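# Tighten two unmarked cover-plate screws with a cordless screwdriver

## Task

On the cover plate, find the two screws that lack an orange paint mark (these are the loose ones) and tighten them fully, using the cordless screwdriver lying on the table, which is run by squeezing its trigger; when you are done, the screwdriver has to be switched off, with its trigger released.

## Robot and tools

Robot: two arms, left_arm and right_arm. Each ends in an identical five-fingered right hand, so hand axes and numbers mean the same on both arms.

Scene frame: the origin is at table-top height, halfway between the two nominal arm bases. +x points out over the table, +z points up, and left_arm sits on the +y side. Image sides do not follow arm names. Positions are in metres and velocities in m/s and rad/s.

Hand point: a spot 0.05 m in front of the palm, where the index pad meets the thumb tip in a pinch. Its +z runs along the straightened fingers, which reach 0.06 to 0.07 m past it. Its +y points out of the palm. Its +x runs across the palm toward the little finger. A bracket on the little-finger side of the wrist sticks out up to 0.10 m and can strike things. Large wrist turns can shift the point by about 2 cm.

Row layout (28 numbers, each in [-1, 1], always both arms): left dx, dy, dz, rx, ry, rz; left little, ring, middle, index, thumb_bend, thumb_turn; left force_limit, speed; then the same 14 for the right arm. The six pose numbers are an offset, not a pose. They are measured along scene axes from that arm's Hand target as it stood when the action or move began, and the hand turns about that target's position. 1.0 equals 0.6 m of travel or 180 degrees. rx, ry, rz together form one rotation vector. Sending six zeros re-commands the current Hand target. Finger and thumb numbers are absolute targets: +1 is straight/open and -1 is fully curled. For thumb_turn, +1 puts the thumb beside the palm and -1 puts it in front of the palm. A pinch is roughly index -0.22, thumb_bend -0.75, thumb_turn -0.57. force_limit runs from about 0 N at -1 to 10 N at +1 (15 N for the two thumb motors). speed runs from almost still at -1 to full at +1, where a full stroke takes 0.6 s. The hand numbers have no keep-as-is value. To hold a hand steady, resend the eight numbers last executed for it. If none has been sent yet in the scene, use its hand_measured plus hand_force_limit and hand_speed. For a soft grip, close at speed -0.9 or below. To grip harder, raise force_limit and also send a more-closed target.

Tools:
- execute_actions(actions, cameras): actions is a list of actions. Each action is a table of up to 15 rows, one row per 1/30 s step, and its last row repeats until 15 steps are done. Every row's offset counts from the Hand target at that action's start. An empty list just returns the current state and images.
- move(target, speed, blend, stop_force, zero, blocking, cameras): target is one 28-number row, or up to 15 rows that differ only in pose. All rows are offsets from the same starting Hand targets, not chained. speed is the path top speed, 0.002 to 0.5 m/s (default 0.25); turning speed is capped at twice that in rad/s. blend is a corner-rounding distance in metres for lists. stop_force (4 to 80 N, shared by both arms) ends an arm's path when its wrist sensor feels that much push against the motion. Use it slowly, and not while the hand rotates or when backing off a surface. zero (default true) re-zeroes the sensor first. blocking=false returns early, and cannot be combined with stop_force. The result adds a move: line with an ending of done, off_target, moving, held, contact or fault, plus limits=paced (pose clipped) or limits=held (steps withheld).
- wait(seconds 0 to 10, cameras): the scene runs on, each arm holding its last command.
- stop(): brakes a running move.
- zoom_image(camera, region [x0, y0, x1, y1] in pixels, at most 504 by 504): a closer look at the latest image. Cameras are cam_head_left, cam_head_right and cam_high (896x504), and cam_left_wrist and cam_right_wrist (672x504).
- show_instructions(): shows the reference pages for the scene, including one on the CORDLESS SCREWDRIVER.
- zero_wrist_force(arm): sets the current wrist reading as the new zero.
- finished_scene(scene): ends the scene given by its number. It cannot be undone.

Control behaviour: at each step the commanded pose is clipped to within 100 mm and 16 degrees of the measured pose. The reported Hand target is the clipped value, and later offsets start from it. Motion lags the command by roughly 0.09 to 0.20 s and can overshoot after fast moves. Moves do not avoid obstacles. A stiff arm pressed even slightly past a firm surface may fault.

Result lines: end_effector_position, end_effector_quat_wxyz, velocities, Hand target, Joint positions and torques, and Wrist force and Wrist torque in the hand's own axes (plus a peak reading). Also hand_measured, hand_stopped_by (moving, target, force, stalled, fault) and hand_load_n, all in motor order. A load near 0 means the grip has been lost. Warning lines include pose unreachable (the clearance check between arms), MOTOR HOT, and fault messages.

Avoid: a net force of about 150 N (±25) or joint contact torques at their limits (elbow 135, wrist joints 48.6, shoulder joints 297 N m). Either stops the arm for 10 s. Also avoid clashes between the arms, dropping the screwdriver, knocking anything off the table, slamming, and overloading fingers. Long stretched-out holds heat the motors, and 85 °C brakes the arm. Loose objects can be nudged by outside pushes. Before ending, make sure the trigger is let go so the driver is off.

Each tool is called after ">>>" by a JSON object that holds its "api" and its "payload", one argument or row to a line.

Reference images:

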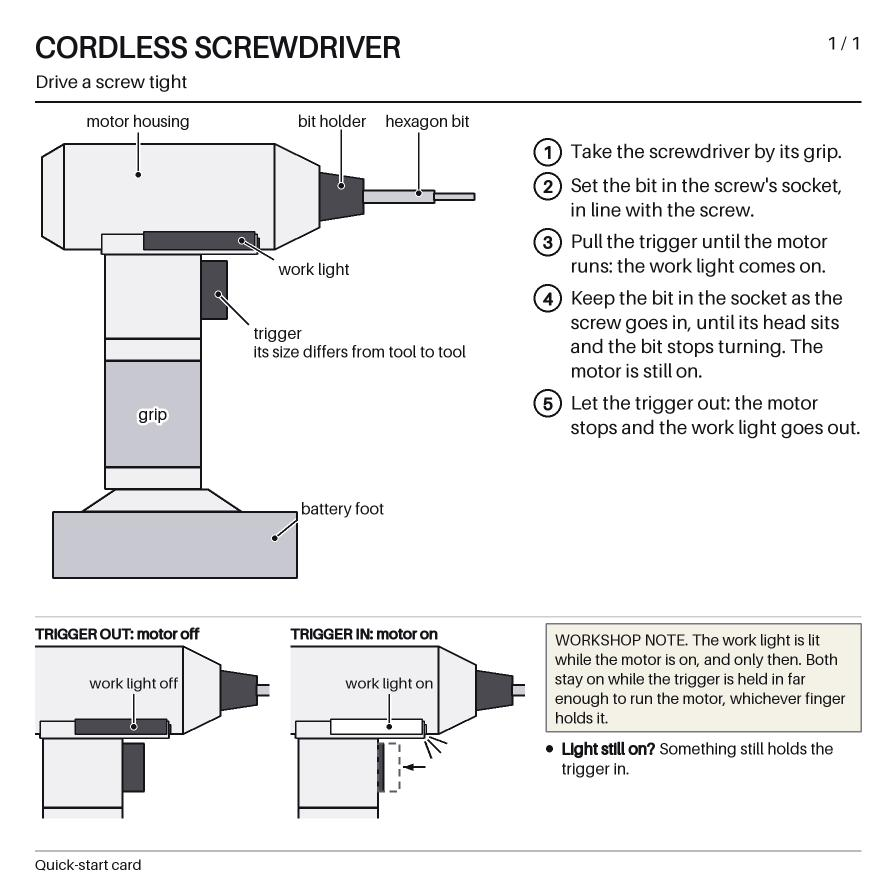

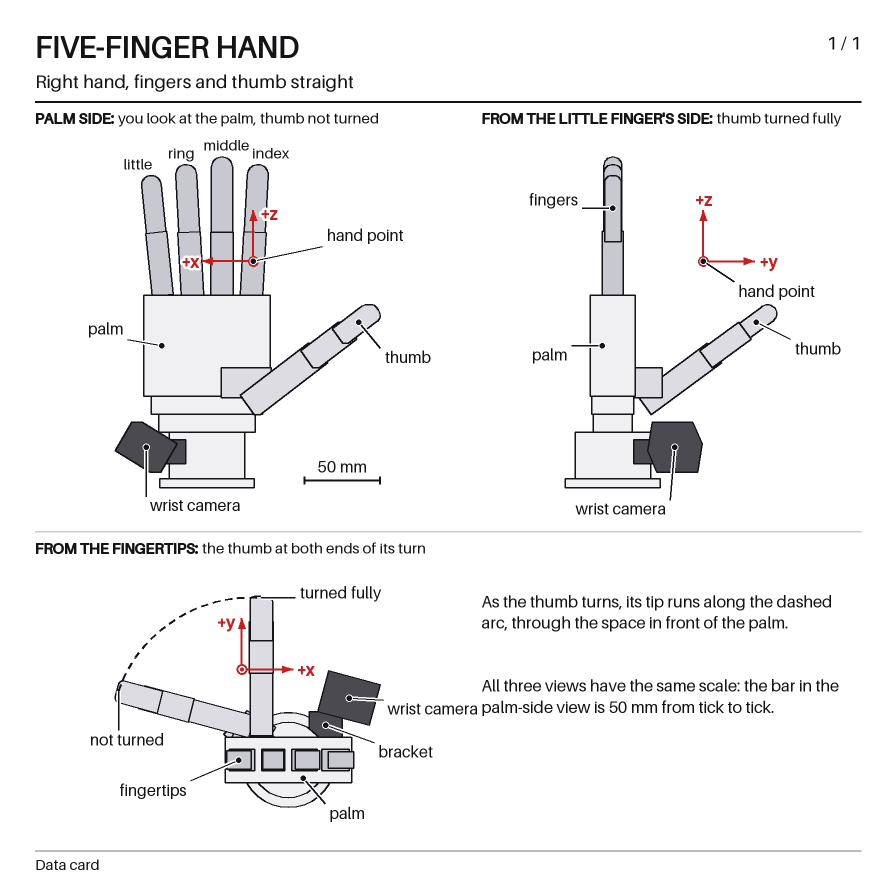

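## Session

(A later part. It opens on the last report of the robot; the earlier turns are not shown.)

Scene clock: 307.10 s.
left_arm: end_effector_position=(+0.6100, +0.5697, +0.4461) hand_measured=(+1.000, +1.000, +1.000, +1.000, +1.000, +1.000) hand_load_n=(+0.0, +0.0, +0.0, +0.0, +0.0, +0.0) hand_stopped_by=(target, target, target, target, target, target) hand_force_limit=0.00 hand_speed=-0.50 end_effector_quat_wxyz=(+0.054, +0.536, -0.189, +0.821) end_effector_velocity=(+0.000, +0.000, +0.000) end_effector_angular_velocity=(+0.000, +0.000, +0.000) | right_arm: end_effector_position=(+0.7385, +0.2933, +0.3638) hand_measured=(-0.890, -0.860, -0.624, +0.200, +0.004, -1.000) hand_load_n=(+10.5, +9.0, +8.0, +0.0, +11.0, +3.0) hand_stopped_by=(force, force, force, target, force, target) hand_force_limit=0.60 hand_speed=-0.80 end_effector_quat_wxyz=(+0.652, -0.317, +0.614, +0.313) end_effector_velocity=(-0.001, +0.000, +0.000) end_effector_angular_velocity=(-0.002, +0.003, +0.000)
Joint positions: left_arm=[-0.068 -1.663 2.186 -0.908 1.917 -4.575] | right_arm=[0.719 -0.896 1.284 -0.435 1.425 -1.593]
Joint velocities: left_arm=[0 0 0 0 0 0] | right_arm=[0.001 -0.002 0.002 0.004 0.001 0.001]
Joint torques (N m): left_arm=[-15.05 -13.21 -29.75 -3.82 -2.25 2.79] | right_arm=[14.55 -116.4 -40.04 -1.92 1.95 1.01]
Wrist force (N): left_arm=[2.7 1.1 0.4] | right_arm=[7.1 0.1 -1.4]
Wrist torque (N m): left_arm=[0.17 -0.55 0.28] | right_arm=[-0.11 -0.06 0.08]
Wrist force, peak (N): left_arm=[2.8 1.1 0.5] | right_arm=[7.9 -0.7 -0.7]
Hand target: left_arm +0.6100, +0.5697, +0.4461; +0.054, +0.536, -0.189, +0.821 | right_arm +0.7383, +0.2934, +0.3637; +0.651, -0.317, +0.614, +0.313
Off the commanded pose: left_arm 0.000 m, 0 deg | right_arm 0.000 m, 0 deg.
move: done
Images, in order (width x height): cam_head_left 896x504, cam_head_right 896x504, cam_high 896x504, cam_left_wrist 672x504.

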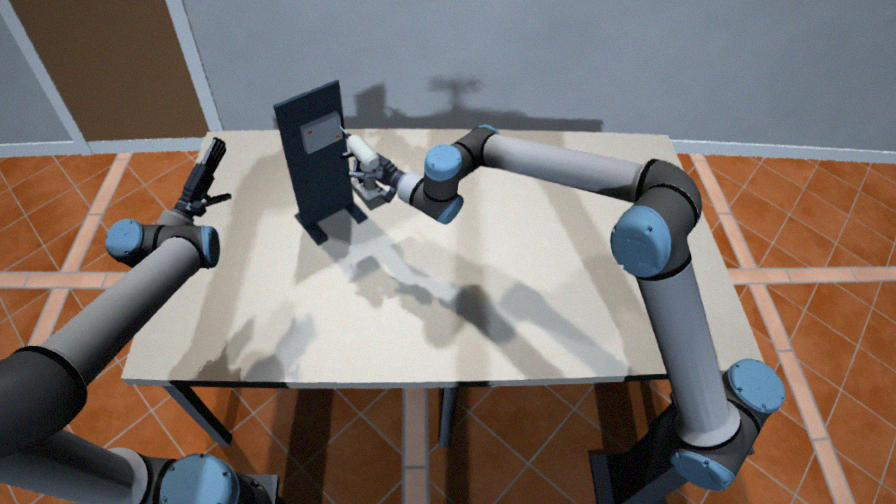

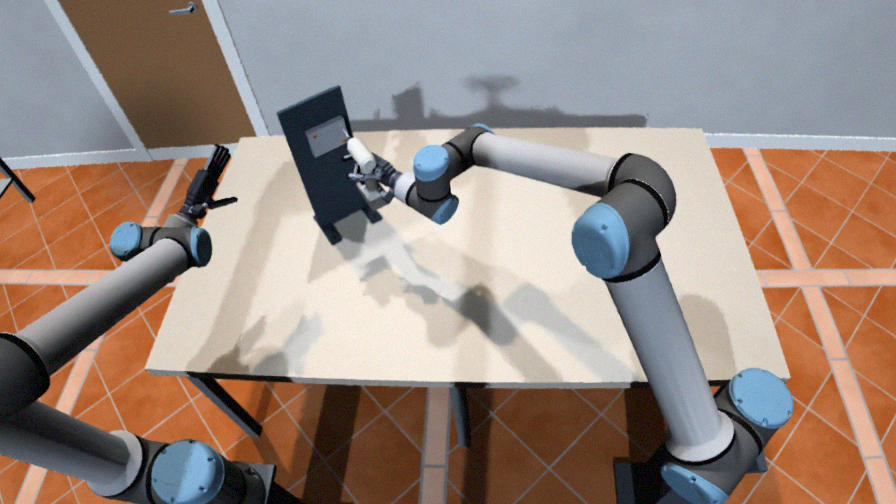

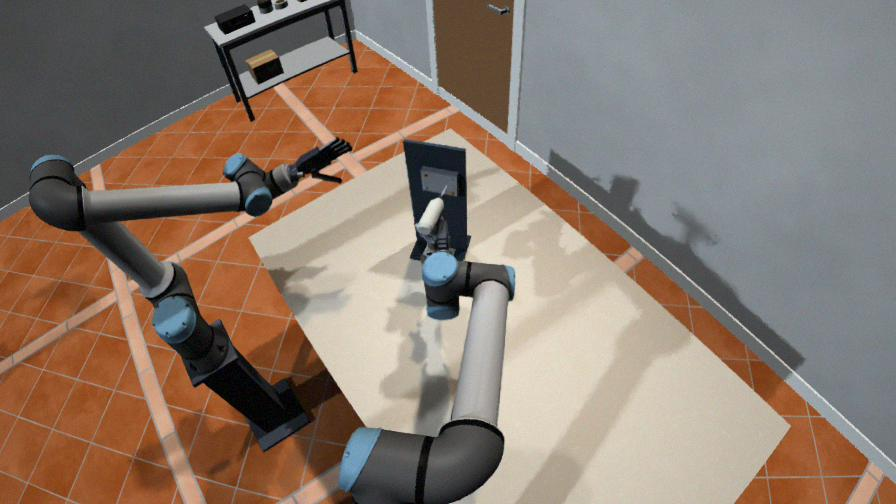

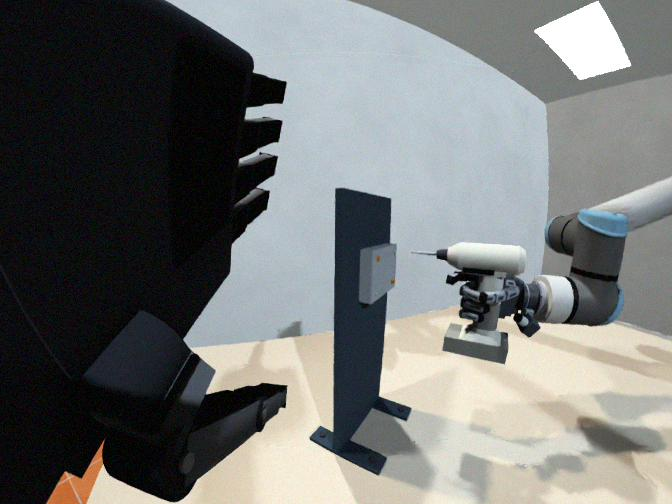

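>>> {"api": "move", "payload": {
  "target": [0,0,0,0,0,0,1,1,1,1,1,1,0,-0.5,0.0249,0.0072,-0.005,0,0,0,-1,-1,-0.95,0.2,-0.95,-1,0.6,-0.8],
  "speed": 0.03,
  "cameras": ["cam_head_left","cam_high","cam_left_wrist","cam_head_right"]
}}

>>> {"api": "zoom_image", "payload": {
  "camera": "cam_head_left",
  "region": [318, 105, 358, 137]
}}

>>> {"api": "zoom_image", "payload": {
  "camera": "cam_head_right",
  "region": [325, 110, 365, 142]
}}

>>> {"api": "zoom_image", "payload": {
  "camera": "cam_high",
  "region": [430, 166, 470, 198]
}}

>>> {"api": "zoom_image", "payload": {
  "camera": "cam_left_wrist",
  "region": [380, 235, 430, 275]
}}

Scene clock: 308.80 s.
left_arm: end_effector_position=(+0.6100, +0.5697, +0.4461) hand_measured=(+1.000, +1.000, +1.000, +1.000, +1.000, +1.000) hand_load_n=(+0.0, +0.0, +0.0, +0.0, +0.0, +0.0) hand_stopped_by=(target, target, target, target, target, target) hand_force_limit=0.00 hand_speed=-0.50 end_effector_quat_wxyz=(+0.054, +0.536, -0.189, +0.821) end_effector_velocity=(+0.000, +0.001, +0.000) end_effector_angular_velocity=(+0.000, -0.001, +0.001) | right_arm: end_effector_position=(+0.7535, +0.2977, +0.3607) hand_measured=(-0.890, -0.860, -0.624, +0.200, +0.004, -1.000) hand_load_n=(+10.0, +9.0, +8.0, +0.0, +11.0, +3.0) hand_stopped_by=(force, force, force, target, force, target) hand_force_limit=0.60 hand_speed=-0.80 end_effector_quat_wxyz=(+0.651, -0.317, +0.614, +0.313) end_effector_velocity=(-0.001, -0.001, -0.001) end_effector_angular_velocity=(-0.002, +0.002, -0.001)
Joint positions: left_arm=[-0.068 -1.663 2.186 -0.908 1.917 -4.575] | right_arm=[0.711 -0.874 1.253 -0.424 1.417 -1.593]
Joint velocities: left_arm=[0.001 0 0 -0.001 0 0] | right_arm=[0 -0.002 0.004 0.001 0.001 0]
Joint torques (N m): left_arm=[-12.57 -13.64 -29.04 -3.58 -1.82 2.8] | right_arm=[7.92 -120.82 -41.39 -5.04 0.95 2.04]
Wrist force (N): left_arm=[2.6 1.3 0.4] | right_arm=[6.9 0.1 -1.3]
Wrist torque (N m): left_arm=[0.20 -0.53 0.28] | right_arm=[-0.11 -0.03 0.07]
Wrist force, peak (N): left_arm=[2.6 1.3 0.7] | right_arm=[7.6 0.2 -2.0]
Hand target: left_arm +0.6100, +0.5697, +0.4461; +0.054, +0.536, -0.189, +0.821 | right_arm +0.7533, +0.2977, +0.3607; +0.651, -0.317, +0.614, +0.313
Off the commanded pose: left_arm 0.000 m, 0 deg | right_arm 0.000 m, 0 deg.
move: done
Images, in order (width x height): cam_head_left 896x504, cam_head_right 896x504, cam_high 896x504, cam_left_wrist 672x504.

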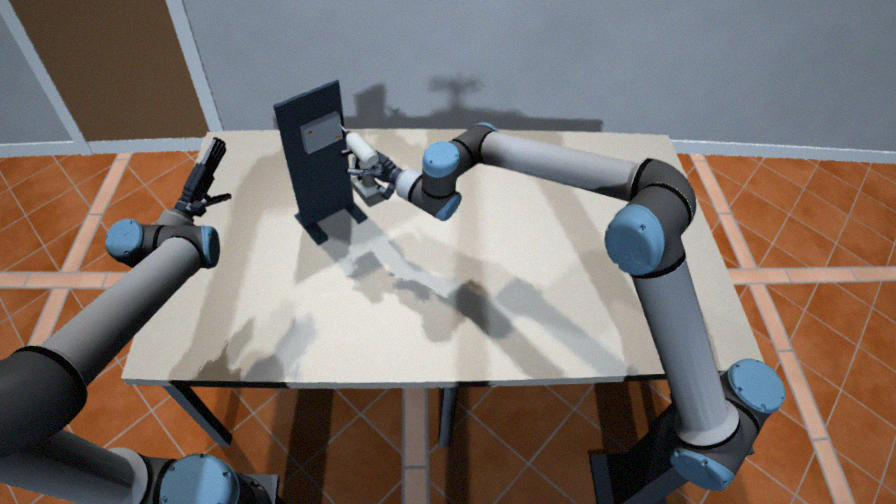

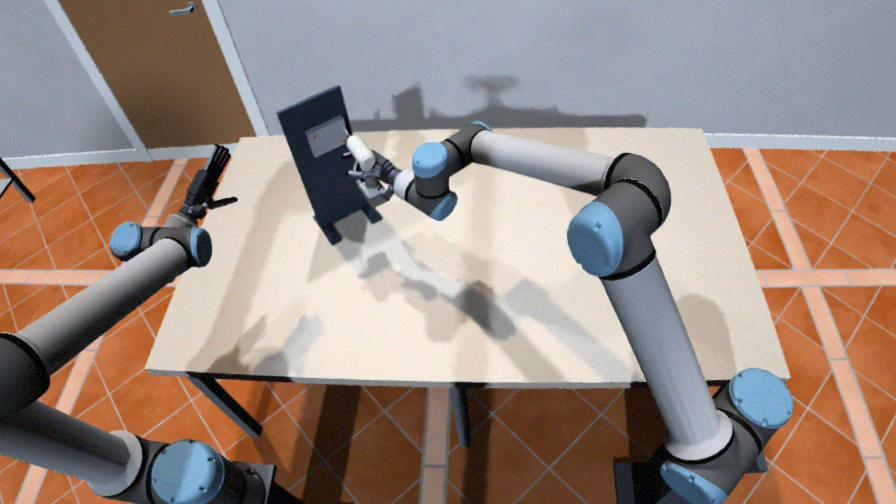

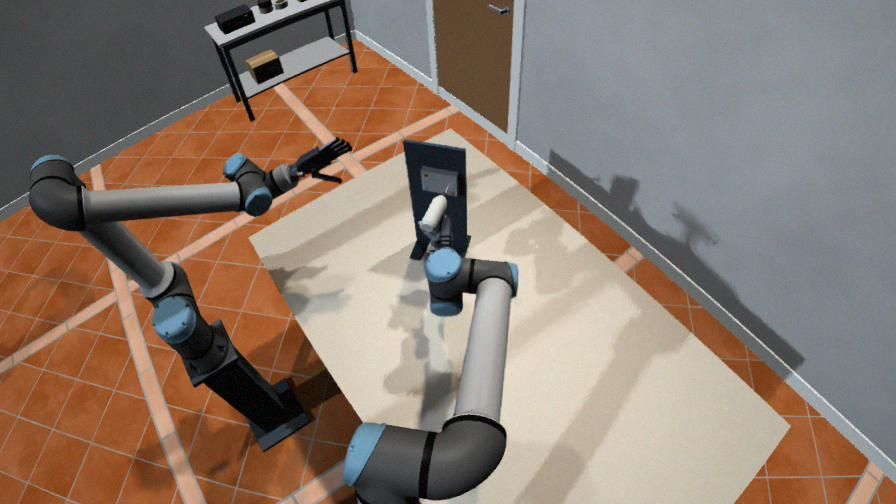

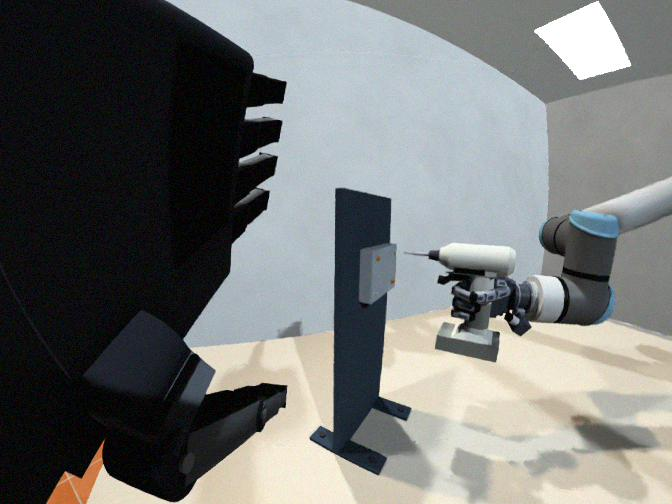

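Scaled by 12.600.

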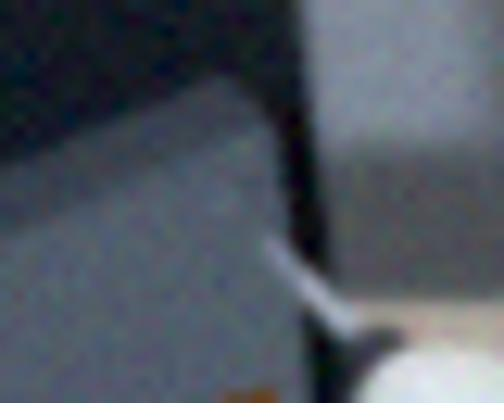

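Scaled by 12.600.

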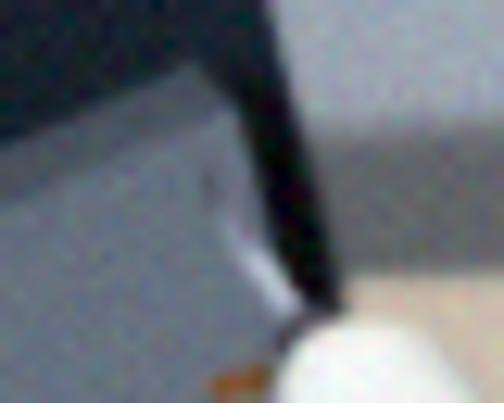

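Scaled by 12.600.

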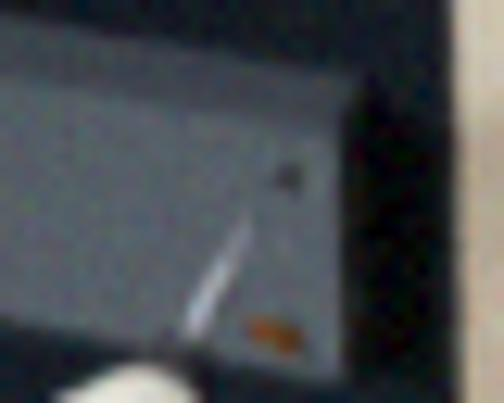

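Scaled by 10.080 from the camera's 672x504 image, which has a finer 960x720 frame.

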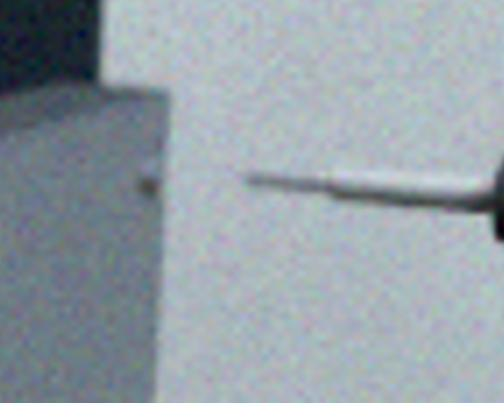

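>>> {"api": "move", "payload": {
  "target": [0.133,-0.067,0.14,0.022,0.1936,0.07,1,1,1,1,1,1,0,-0.5,0,0,0,0,0,0,-1,-1,-0.95,0.2,-0.95,-1,0.6,-0.8],
  "speed": 0.12,
  "cameras": ["cam_head_left","cam_left_wrist"]
}}

Scene clock: 313.03 s.
left_arm: end_effector_position=(+0.6902, +0.5291, +0.5297) hand_measured=(+1.000, +1.000, +1.000, +1.000, +1.000, +1.000) hand_load_n=(+0.0, +0.0, +0.0, +0.0, +0.0, +0.0) hand_stopped_by=(target, target, target, target, target, target) hand_force_limit=0.00 hand_speed=-0.50 end_effector_quat_wxyz=(+0.001, +0.775, -0.133, +0.617) end_effector_velocity=(+0.000, +0.001, +0.000) end_effector_angular_velocity=(+0.001, +0.001, +0.001) | right_arm: end_effector_position=(+0.7533, +0.2977, +0.3607) hand_measured=(-0.890, -0.860, -0.624, +0.200, +0.004, -1.000) hand_load_n=(+10.0, +9.0, +8.0, +0.0, +11.0, +3.5) hand_stopped_by=(force, force, force, target, force, target) hand_force_limit=0.60 hand_speed=-0.80 end_effector_quat_wxyz=(+0.651, -0.317, +0.614, +0.313) end_effector_velocity=(+0.000, +0.000, +0.000) end_effector_angular_velocity=(-0.001, +0.001, +0.000)
Joint positions: left_arm=[-0.238 -1.584 1.661 0.163 1.539 -4.551] | right_arm=[0.711 -0.874 1.253 -0.425 1.417 -1.593]
Joint velocities: left_arm=[0.002 0 0 0.001 0 0.001] | right_arm=[0 0 0 0.001 0 0]
Joint torques (N m): left_arm=[6.8 -51.69 -36.32 1.02 1.68 3.71] | right_arm=[14.12 -120.38 -48.72 -4.48 1.79 -0.18]
Wrist force (N): left_arm=[2.4 1.1 -0.6] | right_arm=[7.5 0.0 -1.2]
Wrist torque (N m): left_arm=[0.33 -0.46 0.29] | right_arm=[-0.14 -0.11 0.10]
Wrist force, peak (N): left_arm=[3.3 1.3 0.2] | right_arm=[7.7 0.3 -1.4]
Hand target: left_arm +0.6901, +0.5292, +0.5297; +0.000, +0.775, -0.133, +0.617 | right_arm +0.7533, +0.2977, +0.3607; +0.651, -0.317, +0.614, +0.313
Off the commanded pose: left_arm 0.001 m, 0 deg | right_arm 0.000 m, 0 deg.
move: done
Images, in order (width x height): cam_head_left 896x504, cam_left_wrist 672x504.

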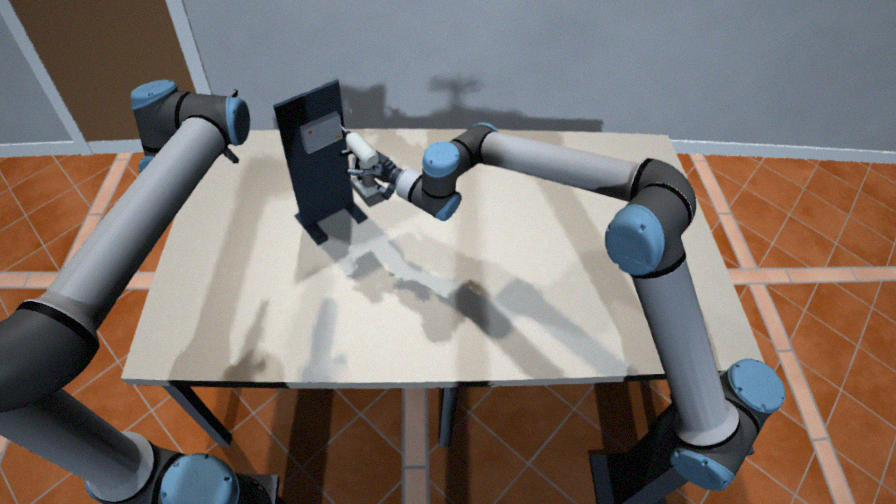

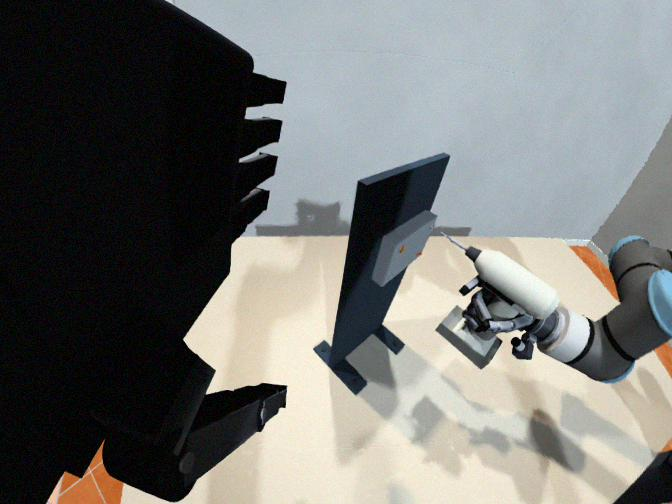

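>>> {"api": "zoom_image", "payload": {
  "camera": "cam_left_wrist",
  "region": [350, 190, 510, 310]
}}

>>> {"api": "zoom_image", "payload": {
  "camera": "cam_left_wrist",
  "region": [420, 210, 460, 240]
}}

Scaled by 3.150 from the camera's 672x504 image, which has a finer 960x720 frame.

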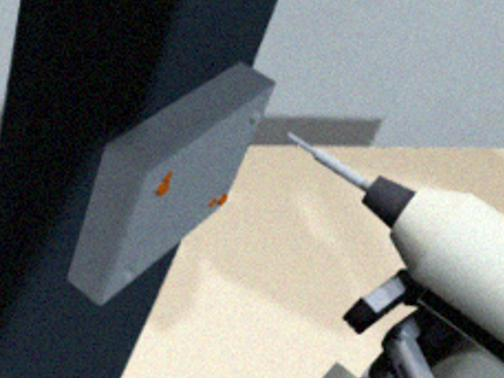

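Scaled by 12.600 from the camera's 672x504 image, which has a finer 960x720 frame.

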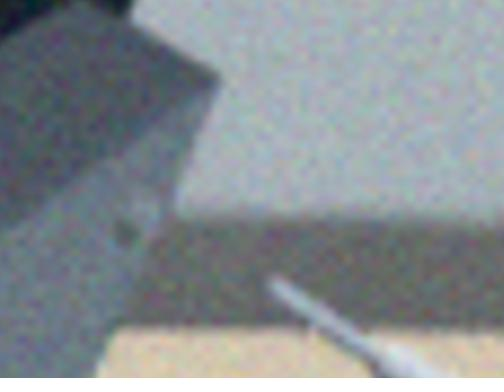

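>>> {"api": "move", "payload": {
  "target": [0,0,0,0,0,0,1,1,1,1,1,1,0,-0.5,0.01143,0.00687,0,0,0,0,-1,-1,-0.95,0.2,-0.95,-1,0.6,-0.8],
  "speed": 0.03,
  "stop_force": 6,
  "cameras": ["cam_head_left","cam_high","cam_left_wrist","cam_head_right"]
}}

>>> {"api": "zoom_image", "payload": {
  "camera": "cam_left_wrist",
  "region": [420, 210, 460, 240]
}}

>>> {"api": "zoom_image", "payload": {
  "camera": "cam_head_left",
  "region": [318, 105, 358, 137]
}}

>>> {"api": "zoom_image", "payload": {
  "camera": "cam_head_right",
  "region": [325, 110, 365, 142]
}}

>>> {"api": "zoom_image", "payload": {
  "camera": "cam_high",
  "region": [430, 166, 470, 198]
}}

Scene clock: 315.07 s.
left_arm: end_effector_position=(+0.6901, +0.5292, +0.5297) hand_measured=(+1.000, +1.000, +1.000, +1.000, +1.000, +1.000) hand_load_n=(+0.0, +0.0, +0.0, +0.0, +0.0, +0.0) hand_stopped_by=(target, target, target, target, target, target) hand_force_limit=0.00 hand_speed=-0.50 end_effector_quat_wxyz=(+0.000, +0.775, -0.133, +0.617) end_effector_velocity=(+0.000, +0.001, +0.000) end_effector_angular_velocity=(-0.001, +0.000, +0.001) | right_arm: end_effector_position=(+0.7602, +0.3018, +0.3607) hand_measured=(-0.890, -0.860, -0.624, +0.200, +0.004, -1.000) hand_load_n=(+10.0, +8.5, +8.0, +0.0, +11.5, +3.5) hand_stopped_by=(force, force, force, target, force, target) hand_force_limit=0.60 hand_speed=-0.80 end_effector_quat_wxyz=(+0.651, -0.317, +0.614, +0.313) end_effector_velocity=(+0.000, +0.000, +0.000) end_effector_angular_velocity=(+0.000, +0.000, +0.000)
Joint positions: left_arm=[-0.238 -1.584 1.661 0.163 1.539 -4.551] | right_arm=[0.709 -0.862 1.232 -0.416 1.415 -1.593]
Joint velocities: left_arm=[0.001 0 0 0 0 -0.001] | right_arm=[0 0 0 0 0 0]
Joint torques (N m): left_arm=[6 -57.87 -34.22 -1.01 1.15 3.55] | right_arm=[-3.99 -121.95 -42.28 -6.64 1.07 1.93]
Wrist force (N): left_arm=[2.0 1.2 -0.6] | right_arm=[7.1 -0.2 -1.1]
Wrist torque (N m): left_arm=[0.33 -0.39 0.27] | right_arm=[-0.18 -0.06 0.08]
Wrist force, peak (N): left_arm=[2.7 1.1 -0.5] | right_arm=[7.3 -0.1 -2.0]
Hand target: left_arm +0.6901, +0.5292, +0.5297; +0.000, +0.775, -0.133, +0.617 | right_arm +0.7601, +0.3019, +0.3607; +0.651, -0.317, +0.614, +0.313
Off the commanded pose: left_arm 0.000 m, 0 deg | right_arm 0.000 m, 0 deg.
move: done
Images, in order (width x height): cam_head_left 896x504, cam_head_right 896x504, cam_high 896x504, cam_left_wrist 672x504.

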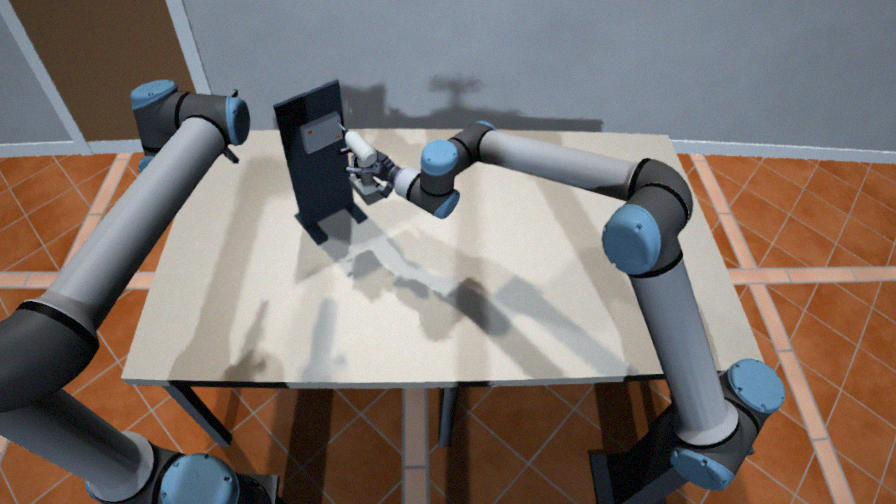

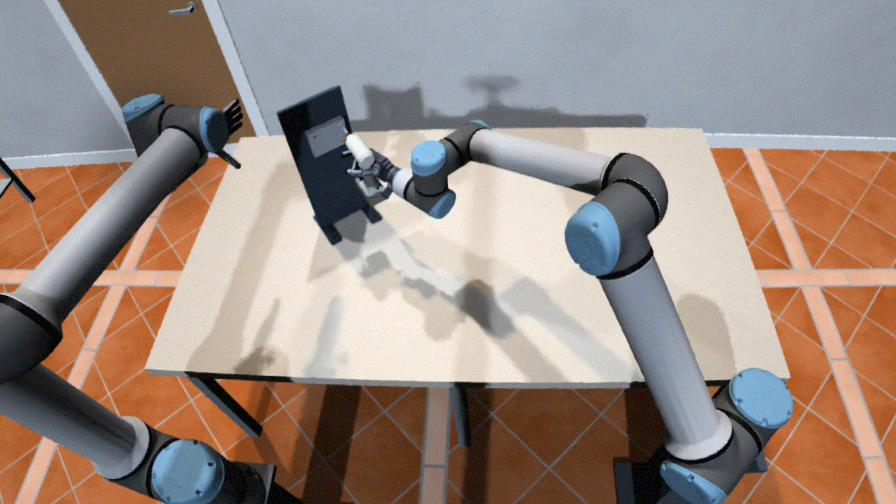

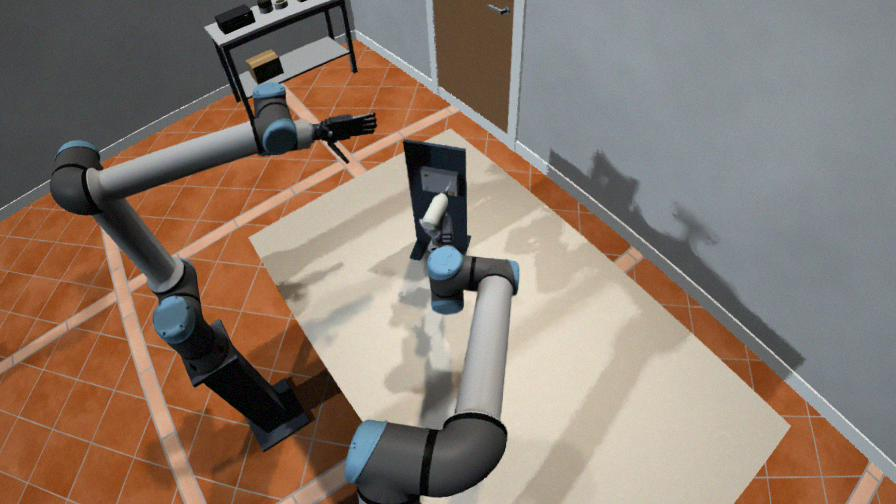

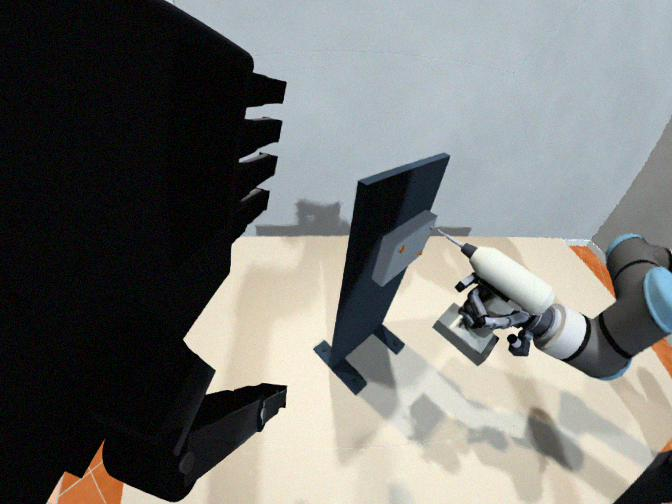

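Scaled by 12.600 from the camera's 672x504 image, which has a finer 960x720 frame.

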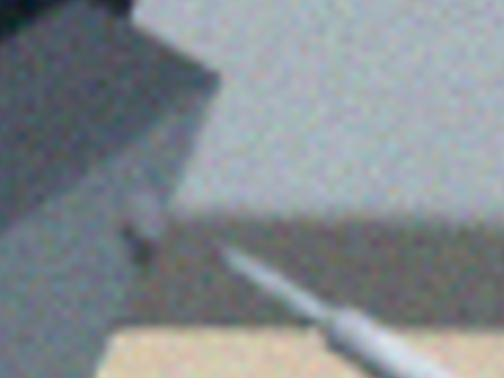

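Scaled by 12.600.

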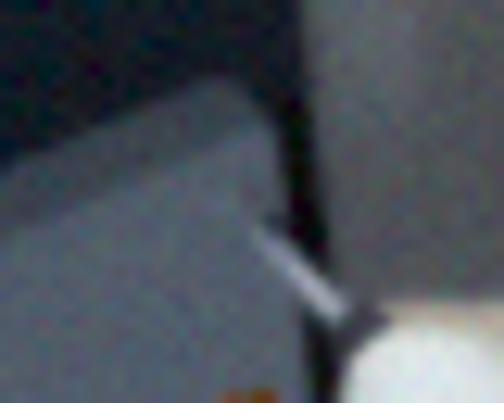

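Scaled by 12.600.

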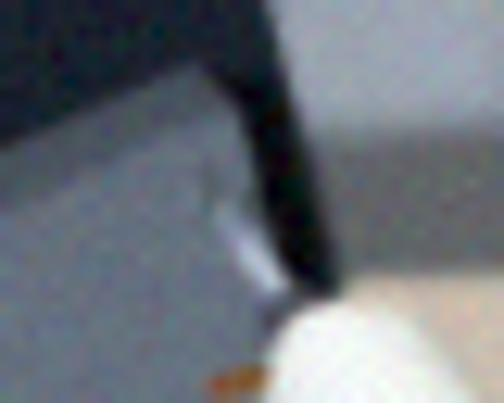

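Scaled by 12.600.

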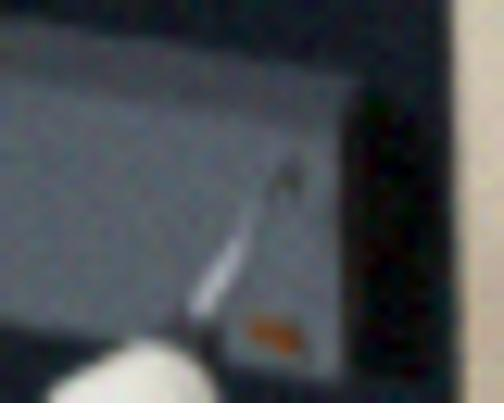

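>>> {"api": "move", "payload": {
  "target": [
    [-0.117,-0.132,0.167,-0.116,0.419,0.236,1,1,1,1,1,1,0,-0.5,0,0,0,0,0,0,-1,-1,-0.95,0.2,-0.95,-1,0.6,-0.8]
  ],
  "speed": 0.15,
  "cameras": ["cam_head_left","cam_left_wrist","cam_high"]
}}

Scene clock: 323.23 s.
left_arm: end_effector_position=(+0.6200, +0.4500, +0.6291) hand_measured=(+1.000, +1.000, +1.000, +1.000, +1.000, +1.000) hand_load_n=(+0.0, +0.0, +0.0, +0.0, +0.0, +0.0) hand_stopped_by=(target, target, target, target, target, target) hand_force_limit=0.00 hand_speed=-0.50 end_effector_quat_wxyz=(+0.000, +0.964, +0.265, +0.002) end_effector_velocity=(+0.000, +0.000, +0.000) end_effector_angular_velocity=(+0.000, -0.001, +0.001) | right_arm: end_effector_position=(+0.7601, +0.3019, +0.3607) hand_measured=(-0.890, -0.860, -0.624, +0.200, +0.004, -1.000) hand_load_n=(+10.5, +9.0, +8.5, +0.0, +11.5, +3.0) hand_stopped_by=(force, force, force, target, force, target) hand_force_limit=0.60 hand_speed=-0.80 end_effector_quat_wxyz=(+0.651, -0.317, +0.614, +0.313) end_effector_velocity=(+0.000, +0.000, +0.001) end_effector_angular_velocity=(+0.000, +0.000, +0.000)
Joint positions: left_arm=[-0.341 -1.11 0.813 1.864 1.569 -5.557] | right_arm=[0.709 -0.862 1.232 -0.416 1.415 -1.593]
Joint velocities: left_arm=[-0.001 -0.001 0 0 0 -0.002] | right_arm=[0 -0.001 0 0 0 0]
Joint torques (N m): left_arm=[-14.63 -83.25 -23.17 2.89 -1.7 3.8] | right_arm=[13.24 -119.94 -50.33 -2.39 1.14 2.23]
Wrist force (N): left_arm=[1.0 2.1 -2.5] | right_arm=[7.0 0.1 -1.4]
Wrist torque (N m): left_arm=[0.68 -0.04 0.19] | right_arm=[-0.12 -0.04 0.08]
Wrist force, peak (N): left_arm=[0.5 2.3 -3.1] | right_arm=[7.4 0.1 -1.5]
Hand target: left_arm +0.6199, +0.4500, +0.6291; +0.000, +0.964, +0.265, +0.002 | right_arm +0.7601, +0.3019, +0.3607; +0.651, -0.317, +0.614, +0.313
Off the commanded pose: left_arm 0.001 m, 0 deg | right_arm 0.000 m, 0 deg.
move: done
Images, in order (width x height): cam_head_left 896x504, cam_high 896x504, cam_left_wrist 672x504.

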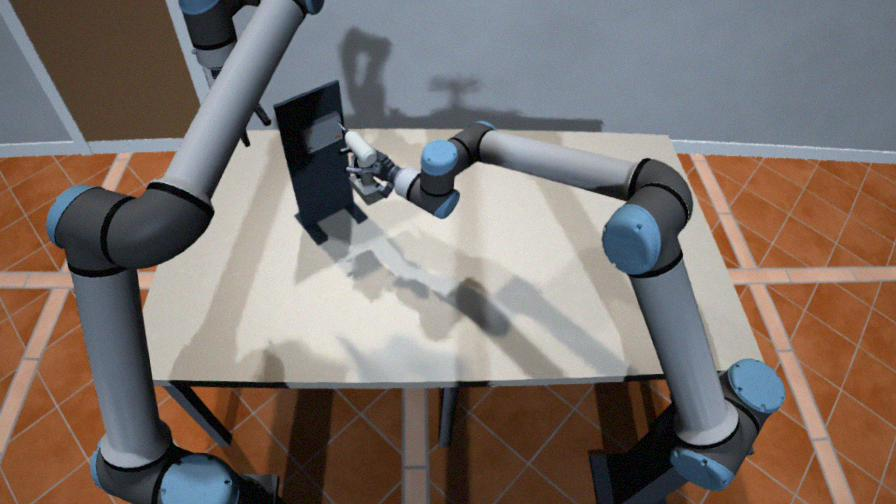

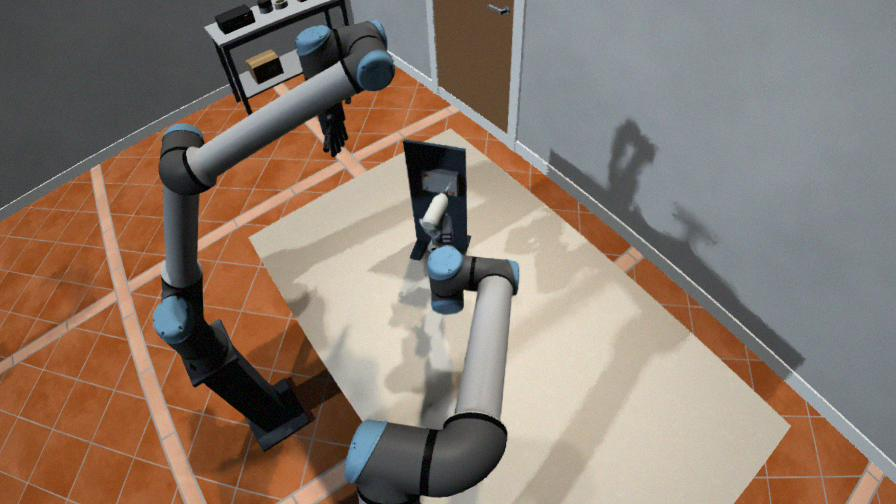

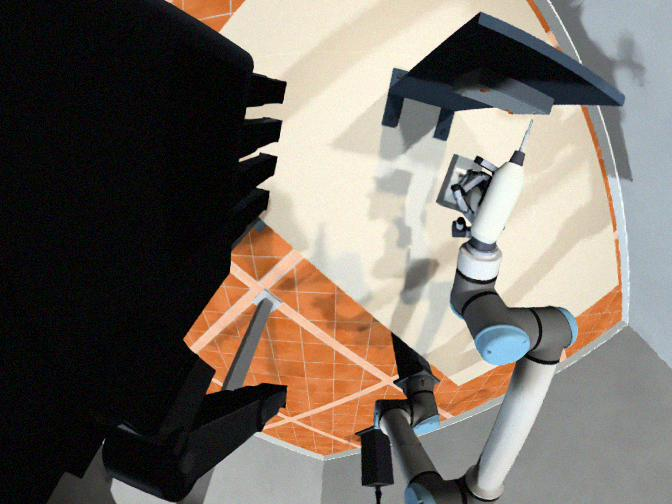

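>>> {"api": "move", "payload": {
  "target": [0.185,-0.225,-0.157,0,0,0,1,1,1,1,1,1,0,-0.5,0,0,0,0,0,0,-1,-1,-0.95,0.2,-0.95,-1,0.6,-0.8],
  "speed": 0.12,
  "cameras": ["cam_left_wrist","cam_head_left","cam_high"]
}}

Scene clock: 326.10 s.
left_arm: end_effector_position=(+0.7306, +0.3147, +0.5348) hand_measured=(+1.000, +1.000, +1.000, +1.000, +1.000, +1.000) hand_load_n=(+0.0, +0.0, +0.0, +0.0, +0.0, +0.0) hand_stopped_by=(target, target, target, target, target, target) hand_force_limit=0.00 hand_speed=-0.50 end_effector_quat_wxyz=(+0.000, +0.964, +0.265, +0.002) end_effector_velocity=(+0.000, +0.001, -0.001) end_effector_angular_velocity=(+0.001, +0.002, -0.001) | right_arm: end_effector_position=(+0.7601, +0.3019, +0.3607) hand_measured=(-0.890, -0.860, -0.624, +0.200, +0.004, -1.000) hand_load_n=(+10.5, +9.0, +8.0, +0.0, +11.5, +3.5) hand_stopped_by=(force, force, force, target, force, target) hand_force_limit=0.60 hand_speed=-0.80 end_effector_quat_wxyz=(+0.651, -0.317, +0.614, +0.313) end_effector_velocity=(+0.000, +0.000, +0.002) end_effector_angular_velocity=(+0.001, -0.001, +0.000)
Joint positions: left_arm=[-0.455 -0.855 0.573 1.85 1.569 -5.671] | right_arm=[0.709 -0.862 1.232 -0.416 1.415 -1.593]
Joint velocities: left_arm=[0.001 0 0.003 0 0 0.002] | right_arm=[0 -0.001 0 0 0 0]
Joint torques (N m): left_arm=[8.77 -102.81 -25.95 2.22 -2.35 4.31] | right_arm=[12.17 -120.1 -49.43 -2.35 1.16 1.94]
Wrist force (N): left_arm=[0.6 1.9 -2.7] | right_arm=[7.0 0.1 -0.8]
Wrist torque (N m): left_arm=[0.64 0.02 0.15] | right_arm=[-0.15 -0.06 0.08]
Wrist force, peak (N): left_arm=[0.5 0.5 -4.0] | right_arm=[7.4 0.0 -1.4]
Hand target: left_arm +0.7306, +0.3148, +0.5347; +0.000, +0.964, +0.265, +0.002 | right_arm +0.7601, +0.3019, +0.3607; +0.651, -0.317, +0.614, +0.313
Off the commanded pose: left_arm 0.000 m, 0 deg | right_arm 0.000 m, 0 deg.
move: done
Images, in order (width x height): cam_head_left 896x504, cam_high 896x504, cam_left_wrist 672x504.

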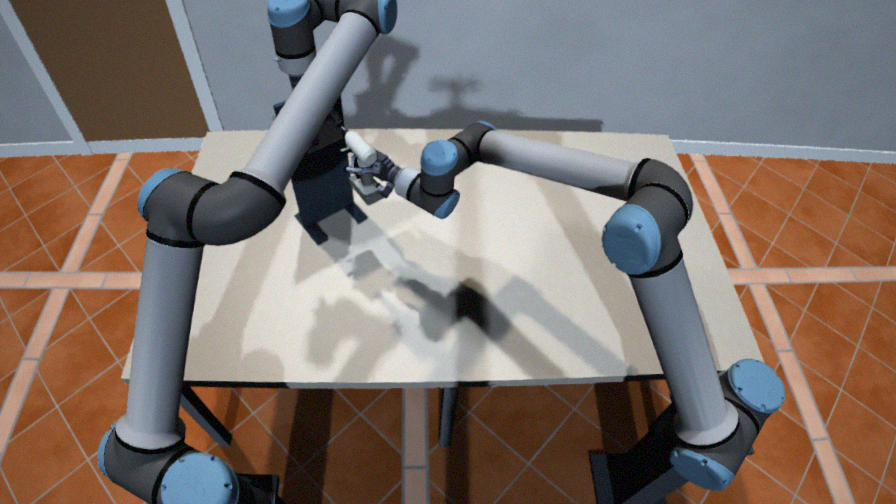

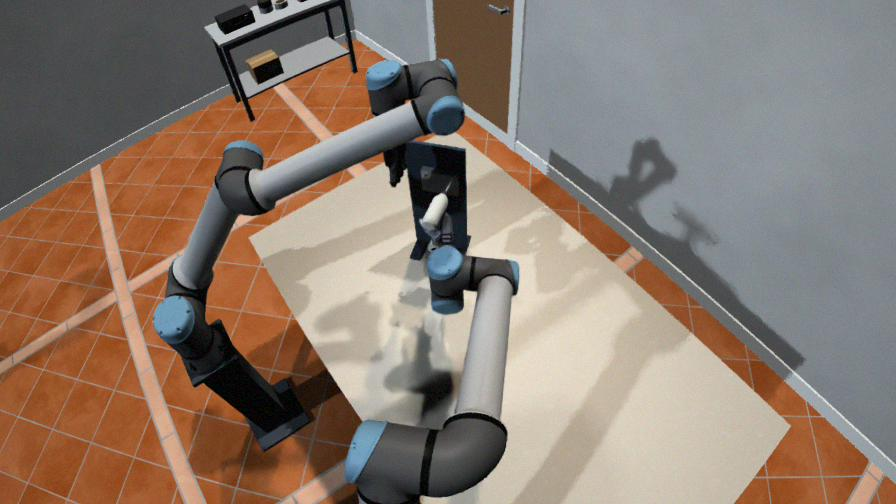

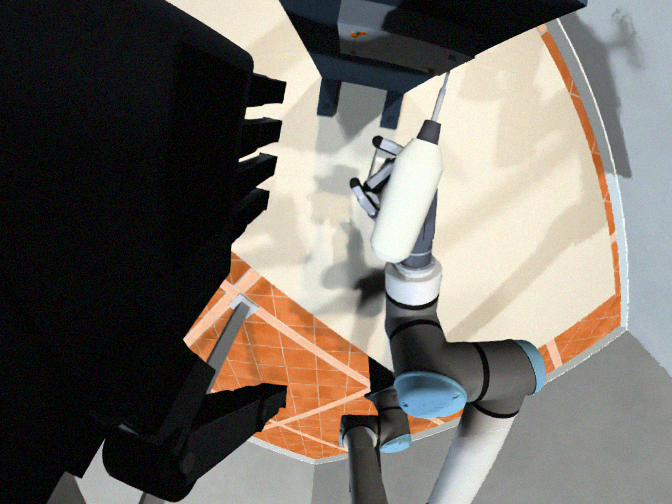

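>>> {"api": "zoom_image", "payload": {
  "camera": "cam_left_wrist",
  "region": [320, 0, 520, 150]
}}

>>> {"api": "zoom_image", "payload": {
  "camera": "cam_left_wrist",
  "region": [400, 20, 500, 95]
}}

Scaled by 2.520 from the camera's 672x504 image, which has a finer 960x720 frame.

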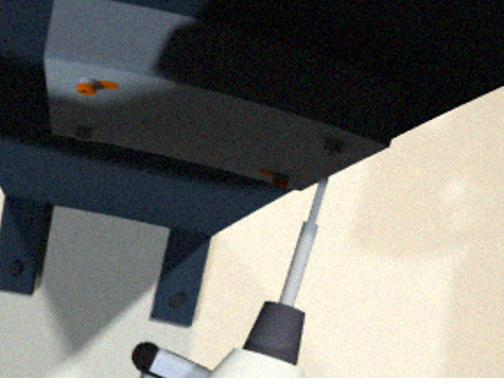

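Scaled by 5.040 from the camera's 672x504 image, which has a finer 960x720 frame.

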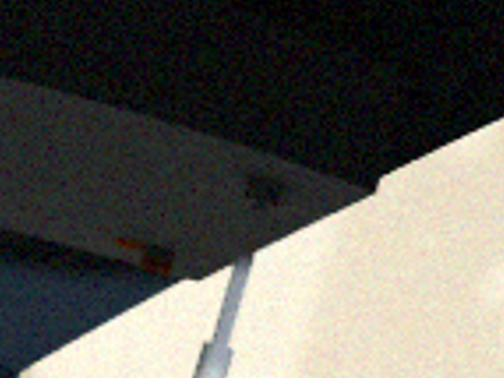

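>>> {"api": "move", "payload": {
  "target": [0,0,0,0,0,0,1,1,1,1,1,1,0,-0.5,0.01143,0.00687,0,0,0,0,-1,-1,-0.95,0.2,-0.95,-1,0.6,-0.8],
  "speed": 0.02,
  "stop_force": 5,
  "cameras": ["cam_left_wrist"]
}}

>>> {"api": "zoom_image", "payload": {
  "camera": "cam_left_wrist",
  "region": [400, 20, 500, 95]
}}

Scene clock: 328.07 s.
left_arm: end_effector_position=(+0.7306, +0.3148, +0.5347) hand_measured=(+1.000, +1.000, +1.000, +1.000, +1.000, +1.000) hand_load_n=(+0.0, +0.0, +0.0, +0.0, +0.0, +0.0) hand_stopped_by=(target, target, target, target, target, target) hand_force_limit=0.00 hand_speed=-0.50 end_effector_quat_wxyz=(+0.000, +0.964, +0.265, +0.002) end_effector_velocity=(+0.000, -0.001, +0.001) end_effector_angular_velocity=(+0.000, -0.001, +0.000) | right_arm: end_effector_position=(+0.7670, +0.3060, +0.3607) hand_measured=(-0.890, -0.860, -0.624, +0.200, +0.004, -1.000) hand_load_n=(+10.0, +9.0, +8.0, +0.0, +11.5, +3.5) hand_stopped_by=(force, force, force, target, force, target) hand_force_limit=0.60 hand_speed=-0.80 end_effector_quat_wxyz=(+0.651, -0.317, +0.614, +0.313) end_effector_velocity=(+0.000, +0.000, +0.000) end_effector_angular_velocity=(+0.000, +0.000, +0.000)
Joint positions: left_arm=[-0.455 -0.855 0.573 1.85 1.569 -5.67] | right_arm=[0.707 -0.85 1.211 -0.407 1.413 -1.593]
Joint velocities: left_arm=[-0.001 -0.001 0 -0.001 0 -0.002] | right_arm=[0 0 0 -0.001 0 0]
Joint torques (N m): left_arm=[6.46 -103.59 -24.89 0.77 -1.28 3.48] | right_arm=[-3.36 -122.66 -42.19 -6.6 0.98 1.79]
Wrist force (N): left_arm=[0.8 2.0 -2.8] | right_arm=[7.2 0.1 -0.7]
Wrist torque (N m): left_arm=[0.65 -0.01 0.17] | right_arm=[-0.17 -0.09 0.10]
Wrist force, peak (N): left_arm=[0.4 2.3 -2.9] | right_arm=[7.4 0.3 -1.3]
Hand target: left_arm +0.7306, +0.3148, +0.5347; +0.000, +0.964, +0.265, +0.002 | right_arm +0.7670, +0.3060, +0.3607; +0.651, -0.317, +0.614, +0.313
Off the commanded pose: left_arm 0.000 m, 0 deg | right_arm 0.000 m, 0 deg.
move: done
Images, in order (width x height): cam_left_wrist 672x504.

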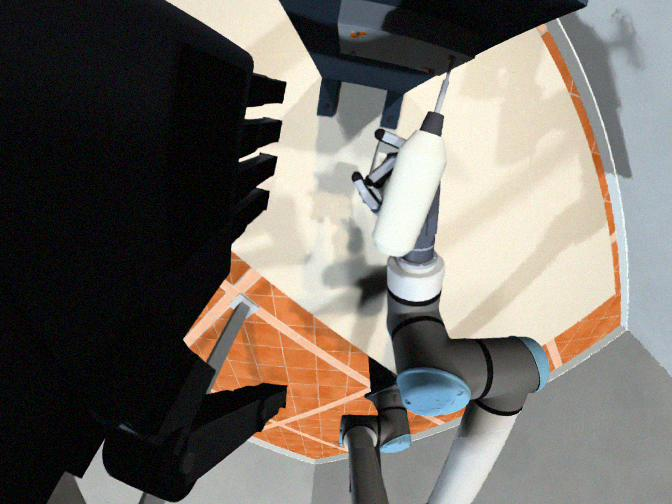

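Scaled by 5.040 from the camera's 672x504 image, which has a finer 960x720 frame.

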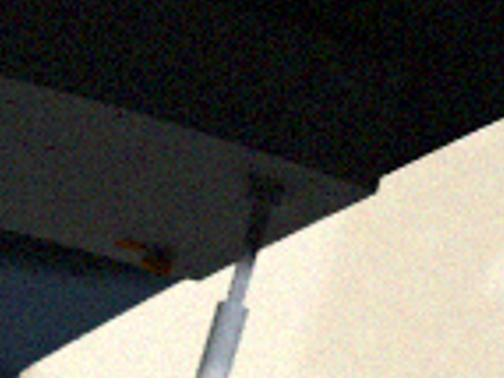

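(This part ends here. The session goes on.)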